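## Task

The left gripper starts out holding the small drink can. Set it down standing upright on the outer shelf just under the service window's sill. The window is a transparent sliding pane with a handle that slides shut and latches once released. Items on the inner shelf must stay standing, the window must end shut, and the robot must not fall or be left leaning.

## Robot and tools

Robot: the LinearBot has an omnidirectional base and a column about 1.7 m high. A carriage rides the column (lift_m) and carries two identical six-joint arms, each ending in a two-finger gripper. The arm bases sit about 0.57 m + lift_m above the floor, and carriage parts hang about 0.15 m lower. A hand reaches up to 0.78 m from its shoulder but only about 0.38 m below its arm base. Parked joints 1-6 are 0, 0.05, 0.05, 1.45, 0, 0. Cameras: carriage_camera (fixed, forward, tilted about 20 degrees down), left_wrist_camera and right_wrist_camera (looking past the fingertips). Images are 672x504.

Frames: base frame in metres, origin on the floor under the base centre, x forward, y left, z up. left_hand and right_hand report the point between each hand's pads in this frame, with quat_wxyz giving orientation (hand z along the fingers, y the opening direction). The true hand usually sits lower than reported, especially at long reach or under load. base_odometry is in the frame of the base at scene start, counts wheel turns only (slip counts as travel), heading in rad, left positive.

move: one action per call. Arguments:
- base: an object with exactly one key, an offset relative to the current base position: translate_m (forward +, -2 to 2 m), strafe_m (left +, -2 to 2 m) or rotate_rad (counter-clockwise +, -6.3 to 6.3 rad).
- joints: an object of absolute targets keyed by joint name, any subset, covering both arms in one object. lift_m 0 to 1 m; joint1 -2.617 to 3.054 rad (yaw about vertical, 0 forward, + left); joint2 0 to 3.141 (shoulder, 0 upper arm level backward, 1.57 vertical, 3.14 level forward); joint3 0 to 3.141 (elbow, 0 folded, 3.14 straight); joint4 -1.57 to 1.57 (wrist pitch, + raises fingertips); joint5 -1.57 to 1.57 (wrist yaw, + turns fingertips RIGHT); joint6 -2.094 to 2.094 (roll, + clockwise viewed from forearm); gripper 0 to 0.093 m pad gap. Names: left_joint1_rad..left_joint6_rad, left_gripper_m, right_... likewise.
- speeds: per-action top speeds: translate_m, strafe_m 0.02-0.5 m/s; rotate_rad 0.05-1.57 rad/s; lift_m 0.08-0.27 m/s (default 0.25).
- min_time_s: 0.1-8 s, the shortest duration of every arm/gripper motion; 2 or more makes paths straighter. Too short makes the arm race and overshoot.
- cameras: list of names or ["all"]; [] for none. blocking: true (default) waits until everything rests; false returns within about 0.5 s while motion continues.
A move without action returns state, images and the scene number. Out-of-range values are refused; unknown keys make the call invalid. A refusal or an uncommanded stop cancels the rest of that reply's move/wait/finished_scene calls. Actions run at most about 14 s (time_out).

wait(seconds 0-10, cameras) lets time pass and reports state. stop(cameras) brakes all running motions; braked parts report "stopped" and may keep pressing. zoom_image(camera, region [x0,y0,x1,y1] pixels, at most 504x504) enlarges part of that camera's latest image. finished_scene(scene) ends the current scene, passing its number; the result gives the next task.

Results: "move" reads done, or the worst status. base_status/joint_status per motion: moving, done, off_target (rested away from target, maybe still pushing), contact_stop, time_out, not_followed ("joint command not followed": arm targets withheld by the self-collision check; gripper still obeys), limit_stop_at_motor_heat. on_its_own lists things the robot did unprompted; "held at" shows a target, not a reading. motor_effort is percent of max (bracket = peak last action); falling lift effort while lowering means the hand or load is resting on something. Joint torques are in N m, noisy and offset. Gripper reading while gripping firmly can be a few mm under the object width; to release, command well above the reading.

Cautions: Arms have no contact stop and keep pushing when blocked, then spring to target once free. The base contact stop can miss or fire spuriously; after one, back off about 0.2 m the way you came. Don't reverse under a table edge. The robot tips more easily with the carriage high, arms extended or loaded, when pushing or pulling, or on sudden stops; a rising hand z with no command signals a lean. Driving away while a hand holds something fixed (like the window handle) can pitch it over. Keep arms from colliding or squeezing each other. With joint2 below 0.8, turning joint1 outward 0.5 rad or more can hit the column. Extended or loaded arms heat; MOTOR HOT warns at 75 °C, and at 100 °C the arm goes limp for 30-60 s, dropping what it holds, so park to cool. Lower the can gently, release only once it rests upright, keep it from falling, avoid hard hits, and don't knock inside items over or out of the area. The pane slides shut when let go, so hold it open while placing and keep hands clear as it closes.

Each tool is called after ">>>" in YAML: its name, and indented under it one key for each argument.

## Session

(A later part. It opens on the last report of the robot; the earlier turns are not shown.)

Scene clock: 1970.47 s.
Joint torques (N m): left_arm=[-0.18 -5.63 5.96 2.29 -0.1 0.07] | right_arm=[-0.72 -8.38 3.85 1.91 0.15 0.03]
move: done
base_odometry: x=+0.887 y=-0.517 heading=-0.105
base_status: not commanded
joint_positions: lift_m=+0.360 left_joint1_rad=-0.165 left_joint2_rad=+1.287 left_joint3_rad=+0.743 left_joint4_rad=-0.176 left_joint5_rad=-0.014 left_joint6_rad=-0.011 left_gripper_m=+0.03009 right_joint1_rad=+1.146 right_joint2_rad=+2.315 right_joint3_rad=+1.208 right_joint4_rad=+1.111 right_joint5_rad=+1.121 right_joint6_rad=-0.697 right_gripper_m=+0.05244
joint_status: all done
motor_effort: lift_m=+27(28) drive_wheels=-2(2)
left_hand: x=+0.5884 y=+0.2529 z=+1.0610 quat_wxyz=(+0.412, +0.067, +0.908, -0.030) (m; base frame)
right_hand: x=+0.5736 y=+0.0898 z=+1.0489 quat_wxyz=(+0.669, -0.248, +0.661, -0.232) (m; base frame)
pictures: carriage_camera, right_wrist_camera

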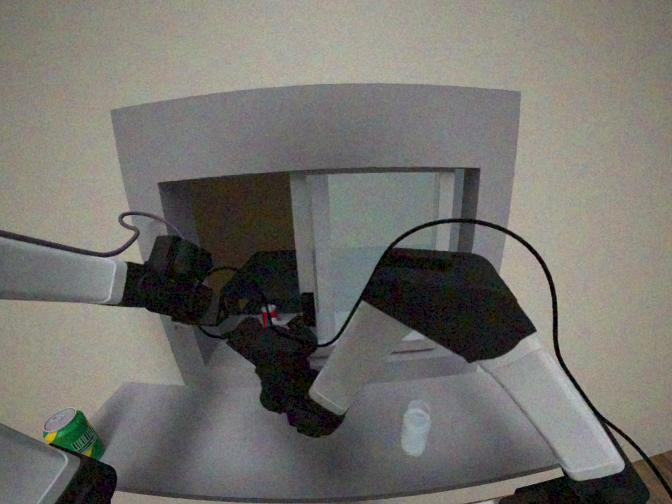

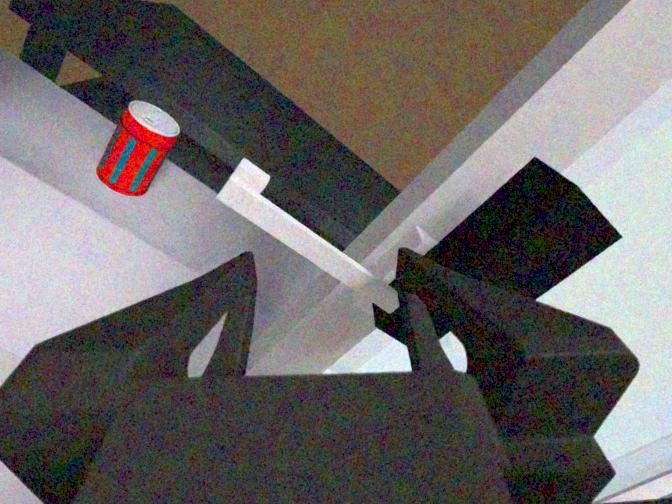

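>>> move:
  joints: {"left_joint1_rad": -0.14, "left_joint2_rad": 0.745, "left_joint3_rad": 0.51, "left_joint4_rad": -0.47}
  min_time_s: 1.5

>>> move:
  joints: {"left_joint1_rad": 0.0, "left_joint2_rad": 0.05, "left_joint3_rad": 0.05, "left_joint4_rad": 1.45, "left_joint5_rad": 0.0, "left_joint6_rad": 0.0, "right_joint2_rad": 2.16, "right_joint3_rad": 1.222, "right_joint4_rad": 0.945}
  min_time_s: 2
  cameras: ["right_wrist_camera", "carriage_camera"]

Scene clock: 1995.83 s.
Joint torques (N m): left_arm=[0.57 -1.35 5.97 2.3 -0.09 0.07] | right_arm=[-0.73 -8.4 3.85 1.9 0.16 0.03]
move: done
base_odometry: x=+0.887 y=-0.517 heading=-0.105
base_status: not commanded
joint_positions: lift_m=+0.360 left_joint1_rad=-0.147 left_joint2_rad=+0.753 left_joint3_rad=+0.513 left_joint4_rad=-0.469 left_joint5_rad=-0.014 left_joint6_rad=-0.011 left_gripper_m=+0.03009 right_joint1_rad=+1.146 right_joint2_rad=+2.315 right_joint3_rad=+1.208 right_joint4_rad=+1.111 right_joint5_rad=+1.121 right_joint6_rad=-0.697 right_gripper_m=+0.05244
joint_status: all done
motor_effort: lift_m=+27(28) drive_wheels=-2(2)
left_hand: x=+0.4851 y=+0.2750 z=+1.0655 quat_wxyz=(+0.417, +0.059, +0.907, -0.027) (m; base frame)
right_hand: x=+0.5736 y=+0.0898 z=+1.0489 quat_wxyz=(+0.669, -0.248, +0.661, -0.232) (m; base frame)
pictures: none

Scene clock: 1998.27 s.
Joint torques (N m): left_arm=[0.46 2.29 4.04 -0.09 0.12 0.22] | right_arm=[-0.75 -12.41 6.46 1.74 0.18 0.04]
move: done
base_odometry: x=+0.887 y=-0.517 heading=-0.105
base_status: not commanded
joint_positions: lift_m=+0.360 left_joint1_rad=-0.007 left_joint2_rad=+0.058 left_joint3_rad=+0.054 left_joint4_rad=+1.441 left_joint5_rad=-0.014 left_joint6_rad=-0.011 left_gripper_m=+0.03009 right_joint1_rad=+1.146 right_joint2_rad=+2.203 right_joint3_rad=+1.208 right_joint4_rad=+0.952 right_joint5_rad=+1.117 right_joint6_rad=-0.698 right_gripper_m=+0.05244
joint_status: all done
motor_effort: lift_m=+27(28) drive_wheels=-1(2)
left_hand: x=+0.2545 y=+0.3140 z=+1.3662 quat_wxyz=(+0.998, -0.007, +0.067, -0.009) (m; base frame)
right_hand: x=+0.5726 y=+0.0882 z=+1.0797 quat_wxyz=(+0.657, -0.266, +0.662, -0.243) (m; base frame)
pictures: carriage_camera, right_wrist_camera

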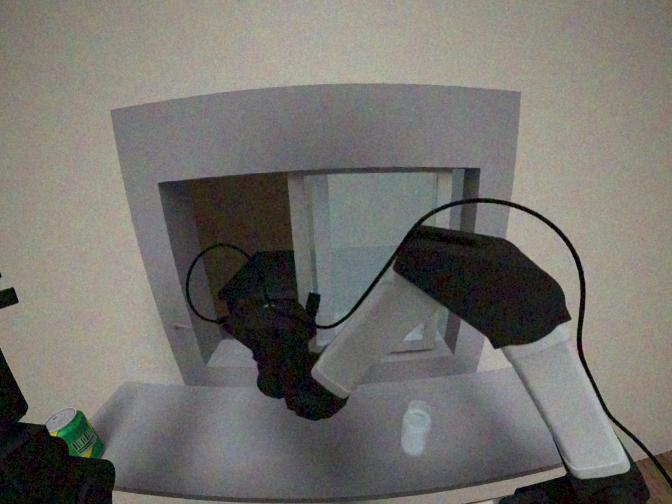

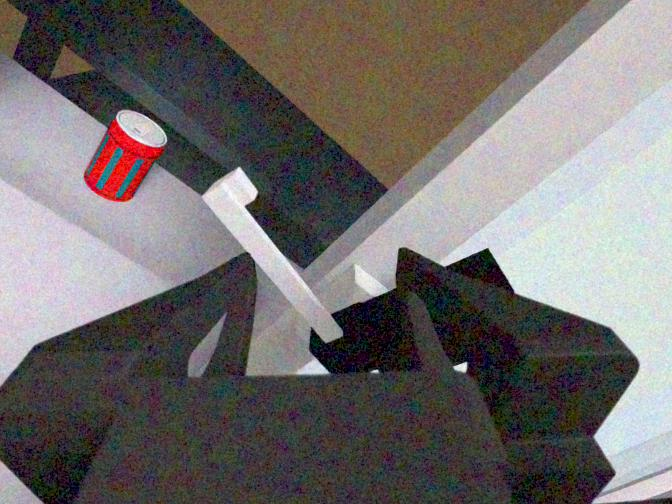

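>>> move:
  cameras: ["carriage_camera", "right_wrist_camera"]

Scene clock: 2019.00 s.
Joint torques (N m): left_arm=[0.61 2.24 4.05 -0.07 0.09 0.2] | right_arm=[-0.73 -12.4 6.45 1.75 0.23 0.03]
MOTOR HOT: joint 2 (shoulder) of the right arm reports 84 °C; the controller stops that arm at 100 °C. To cool a motor, set the load down, stop pushing, or move to a pose that needs little force.
base_odometry: x=+0.887 y=-0.517 heading=-0.105
base_status: not commanded
joint_positions: lift_m=+0.360 left_joint1_rad=-0.007 left_joint2_rad=+0.058 left_joint3_rad=+0.054 left_joint4_rad=+1.442 left_joint5_rad=-0.014 left_joint6_rad=-0.011 left_gripper_m=+0.03009 right_joint1_rad=+1.146 right_joint2_rad=+2.203 right_joint3_rad=+1.208 right_joint4_rad=+0.952 right_joint5_rad=+1.117 right_joint6_rad=-0.698 right_gripper_m=+0.05244
joint_status: all done
motor_effort: lift_m=+25(28) drive_wheels=-1(2)
left_hand: x=+0.2543 y=+0.3140 z=+1.3663 quat_wxyz=(+0.998, -0.007, +0.066, -0.009) (m; base frame)
right_hand: x=+0.5726 y=+0.0882 z=+1.0797 quat_wxyz=(+0.657, -0.266, +0.662, -0.243) (m; base frame)
pictures: carriage_camera, right_wrist_camera

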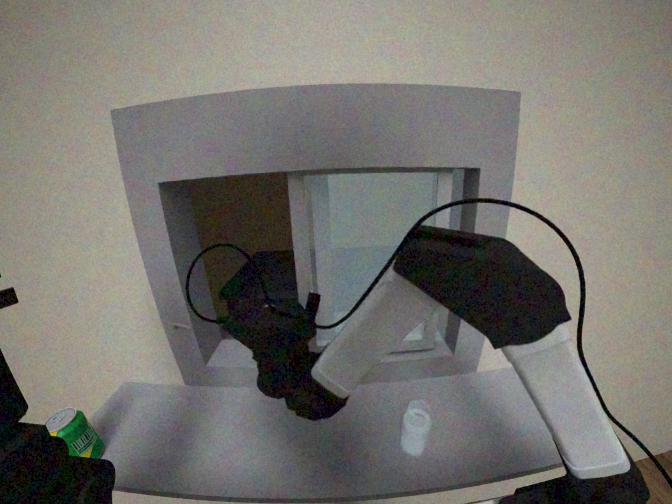

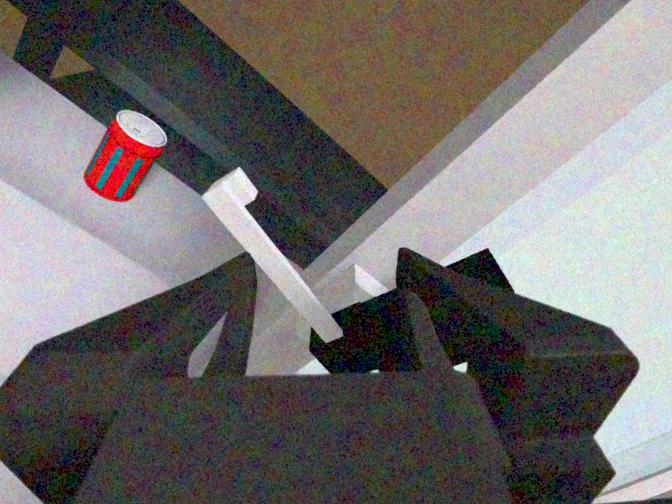

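>>> move:
  base: {"strafe_m": 0.2}
  speeds: {"strafe_m": 0.1}
  cameras: ["carriage_camera", "right_wrist_camera"]

Scene clock: 2027.23 s.
Joint torques (N m): left_arm=[0.4 2.41 4.12 -0.12 0.11 0.19] | right_arm=[-0.84 -12.37 6.46 1.95 0.22 0.04]
move: done
MOTOR HOT: still on. Joint 2 (shoulder) of the right arm reports 87 °C.
base_odometry: x=+0.908 y=-0.318 heading=-0.105
base_status: done
joint_positions: lift_m=+0.360 left_joint1_rad=-0.006 left_joint2_rad=+0.058 left_joint3_rad=+0.054 left_joint4_rad=+1.444 left_joint5_rad=-0.013 left_joint6_rad=-0.011 left_gripper_m=+0.03009 right_joint1_rad=+1.147 right_joint2_rad=+2.203 right_joint3_rad=+1.208 right_joint4_rad=+0.934 right_joint5_rad=+1.113 right_joint6_rad=-0.698 right_gripper_m=+0.05244
joint_status: not commanded
motor_effort: lift_m=+25(28) drive_wheels=-3(10)
left_hand: x=+0.2537 y=+0.3140 z=+1.3663 quat_wxyz=(+0.998, -0.007, +0.065, -0.008) (m; base frame)
right_hand: x=+0.5720 y=+0.0891 z=+1.0771 quat_wxyz=(+0.653, -0.274, +0.662, -0.246) (m; base frame)
pictures: carriage_camera, right_wrist_camera

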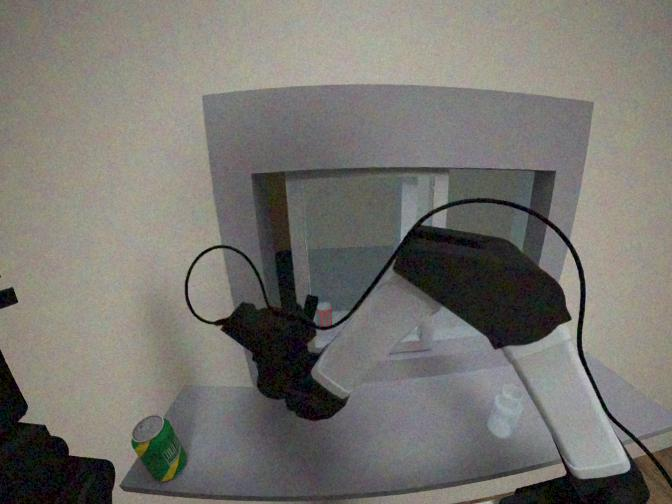

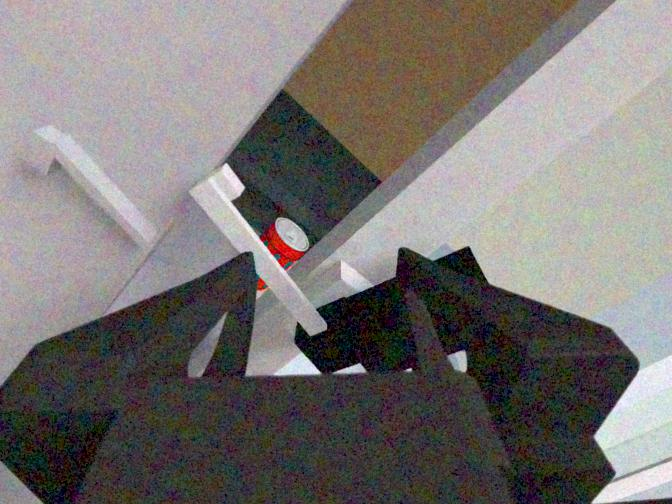

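>>> move:
  base: {"strafe_m": 0.09}
  speeds: {"strafe_m": 0.05}
  cameras: ["carriage_camera", "right_wrist_camera"]

Scene clock: 2034.23 s.
Joint torques (N m): left_arm=[0.36 2.26 4.08 -0.12 0.11 0.21] | right_arm=[-0.87 -12.25 6.38 1.92 0.1 0.04]
move: done
MOTOR HOT: still on. Joint 2 (shoulder) of the right arm reports 90 °C.
base_odometry: x=+0.918 y=-0.228 heading=-0.105
base_status: done
joint_positions: lift_m=+0.360 left_joint1_rad=-0.006 left_joint2_rad=+0.058 left_joint3_rad=+0.054 left_joint4_rad=+1.445 left_joint5_rad=-0.013 left_joint6_rad=-0.011 left_gripper_m=+0.03009 right_joint1_rad=+1.147 right_joint2_rad=+2.203 right_joint3_rad=+1.208 right_joint4_rad=+0.935 right_joint5_rad=+1.130 right_joint6_rad=-0.698 right_gripper_m=+0.05244
joint_status: not commanded
motor_effort: lift_m=+27(28) drive_wheels=-3(7)
left_hand: x=+0.2536 y=+0.3140 z=+1.3663 quat_wxyz=(+0.998, -0.007, +0.065, -0.008) (m; base frame)
right_hand: x=+0.5719 y=+0.0863 z=+1.0774 quat_wxyz=(+0.651, -0.268, +0.664, -0.251) (m; base frame)
pictures: carriage_camera, right_wrist_camera

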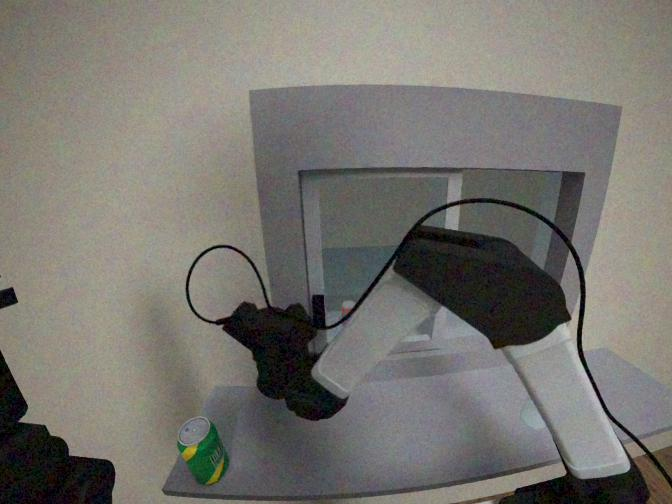

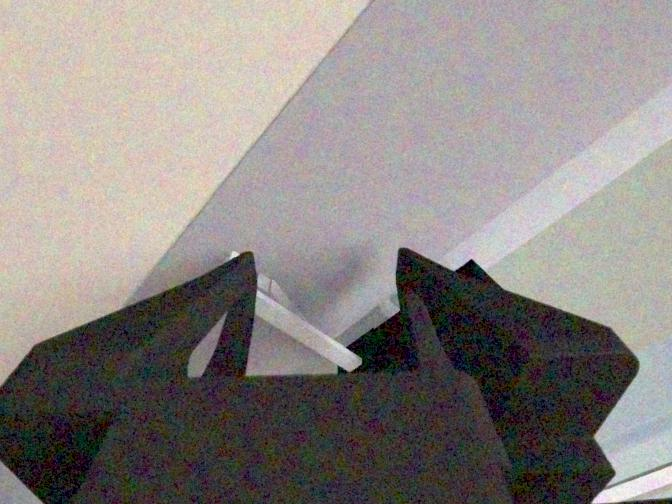

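>>> move:
  joints: {"right_joint1_rad": 1.26, "right_joint2_rad": 2.16, "right_joint3_rad": 1.13, "right_joint4_rad": 1.07, "right_joint5_rad": 1.26}
  min_time_s: 1.5
  cameras: ["right_wrist_camera"]

>>> move:
  joints: {"right_joint1_rad": 1.4, "right_joint2_rad": 1.9, "right_joint3_rad": 0.75, "right_joint4_rad": 1.1, "right_joint5_rad": 1.4}
  min_time_s: 1.5
  cameras: ["right_wrist_camera", "carriage_camera"]

Scene clock: 2063.70 s.
Joint torques (N m): left_arm=[0.49 2.26 4.05 -0.1 0.08 0.19] | right_arm=[0.66 -11.96 3.9 1.82 0.08 0.03]
move: done
MOTOR HOT: still on. Joint 2 (shoulder) of the right arm reports 96 °C.
base_odometry: x=+0.918 y=-0.228 heading=-0.105
base_status: not commanded
joint_positions: lift_m=+0.360 left_joint1_rad=-0.006 left_joint2_rad=+0.058 left_joint3_rad=+0.054 left_joint4_rad=+1.445 left_joint5_rad=-0.013 left_joint6_rad=-0.011 left_gripper_m=+0.03009 right_joint1_rad=+1.250 right_joint2_rad=+2.201 right_joint3_rad=+1.144 right_joint4_rad=+1.058 right_joint5_rad=+1.251 right_joint6_rad=-0.698 right_gripper_m=+0.05244
joint_status: all done
motor_effort: lift_m=+24(28) drive_wheels=-3(3)
left_hand: x=+0.2536 y=+0.3140 z=+1.3663 quat_wxyz=(+0.998, -0.007, +0.065, -0.008) (m; base frame)
right_hand: x=+0.5268 y=+0.0887 z=+1.0755 quat_wxyz=(+0.664, -0.241, +0.665, -0.242) (m; base frame)
pictures: right_wrist_camera

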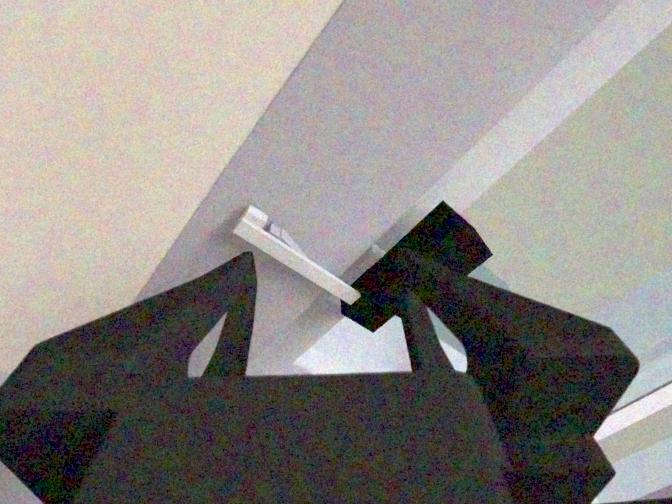

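Scene clock: 2065.50 s.
Joint torques (N m): left_arm=[0.4 2.24 4.16 -0.14 0.13 0.18] | right_arm=[0.57 -9.03 3.49 1.76 0.11 0.04]
move: done
MOTOR HOT: still on. Joint 2 (shoulder) of the right arm reports 95 °C.
base_odometry: x=+0.918 y=-0.228 heading=-0.105
base_status: not commanded
joint_positions: lift_m=+0.360 left_joint1_rad=-0.006 left_joint2_rad=+0.058 left_joint3_rad=+0.054 left_joint4_rad=+1.445 left_joint5_rad=-0.013 left_joint6_rad=-0.011 left_gripper_m=+0.03009 right_joint1_rad=+1.391 right_joint2_rad=+1.933 right_joint3_rad=+0.763 right_joint4_rad=+1.088 right_joint5_rad=+1.391 right_joint6_rad=-0.698 right_gripper_m=+0.05244
joint_status: all done
motor_effort: lift_m=+24(29) drive_wheels=-3(3)
left_hand: x=+0.2536 y=+0.3140 z=+1.3663 quat_wxyz=(+0.998, -0.007, +0.065, -0.008) (m; base frame)
right_hand: x=+0.4541 y=+0.0207 z=+1.0825 quat_wxyz=(+0.649, -0.270, +0.659, -0.266) (m; base frame)
pictures: carriage_camera, right_wrist_camera

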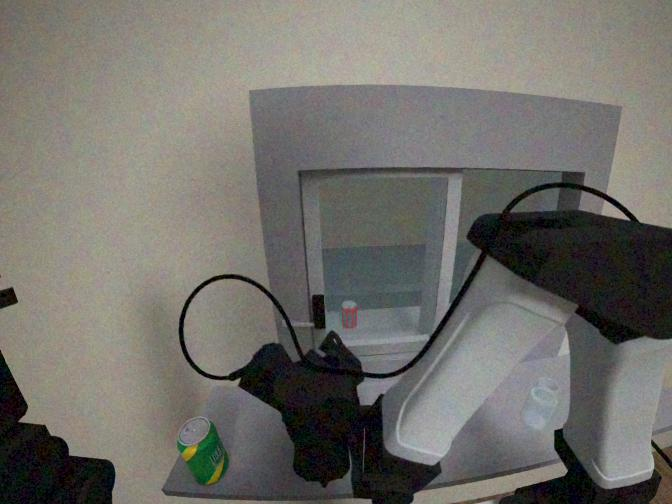

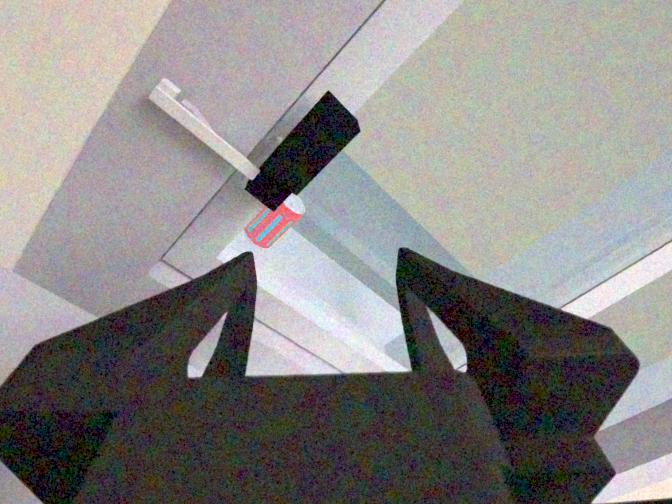

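>>> move:
  joints: {"right_joint1_rad": 0.9, "right_joint2_rad": 0.9, "right_joint3_rad": 0.25, "right_joint4_rad": 1.2, "right_joint5_rad": 0.6, "right_joint6_rad": 0.0}
  min_time_s: 1.5
  cameras: ["carriage_camera"]

>>> zoom_image:
  camera: "carriage_camera"
  region: [240, 240, 440, 390]

Scene clock: 2074.37 s.
Joint torques (N m): left_arm=[0.42 2.3 4.08 -0.08 0.1 0.18] | right_arm=[-0.94 -1.09 4.79 1.58 -0.28 0.07]
move: done
MOTOR HOT: still on. Joint 2 (shoulder) of the right arm reports 89 °C.
base_odometry: x=+0.918 y=-0.228 heading=-0.105
base_status: not commanded
joint_positions: lift_m=+0.360 left_joint1_rad=-0.006 left_joint2_rad=+0.058 left_joint3_rad=+0.054 left_joint4_rad=+1.445 left_joint5_rad=-0.013 left_joint6_rad=-0.011 left_gripper_m=+0.03009 right_joint1_rad=+0.909 right_joint2_rad=+0.907 right_joint3_rad=+0.266 right_joint4_rad=+1.192 right_joint5_rad=+0.609 right_joint6_rad=-0.010 right_gripper_m=+0.05244
joint_status: all done
motor_effort: lift_m=+25(28) drive_wheels=-2(3)
left_hand: x=+0.2536 y=+0.3139 z=+1.3663 quat_wxyz=(+0.998, -0.007, +0.065, -0.008) (m; base frame)
right_hand: x=+0.4668 y=-0.1567 z=+1.2690 quat_wxyz=(+0.813, +0.028, +0.534, +0.230) (m; base frame)
pictures: carriage_camera

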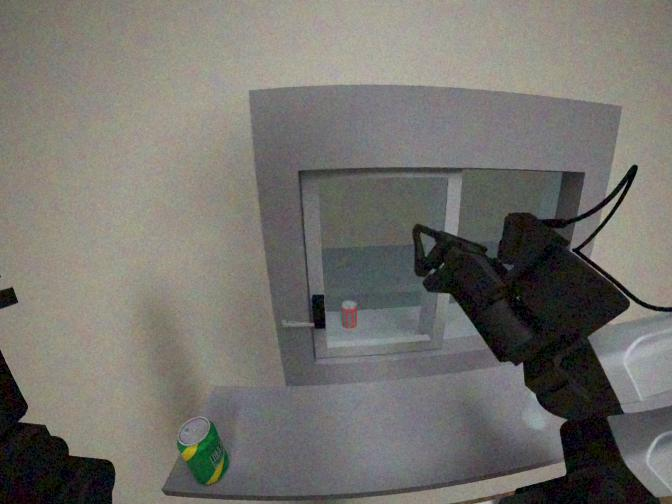

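Scaled by 2.520 from the camera's 672x504 image, which has a finer 960x720 frame.

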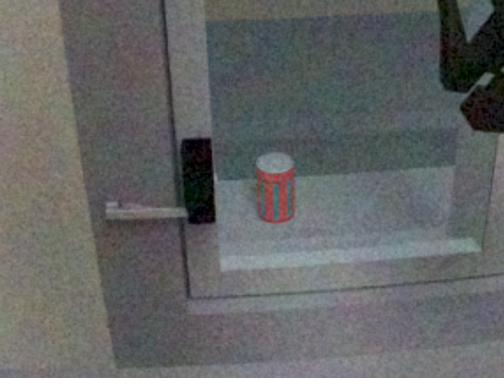

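>>> finished_scene:
  scene: 1

The scene is finished: the task was done.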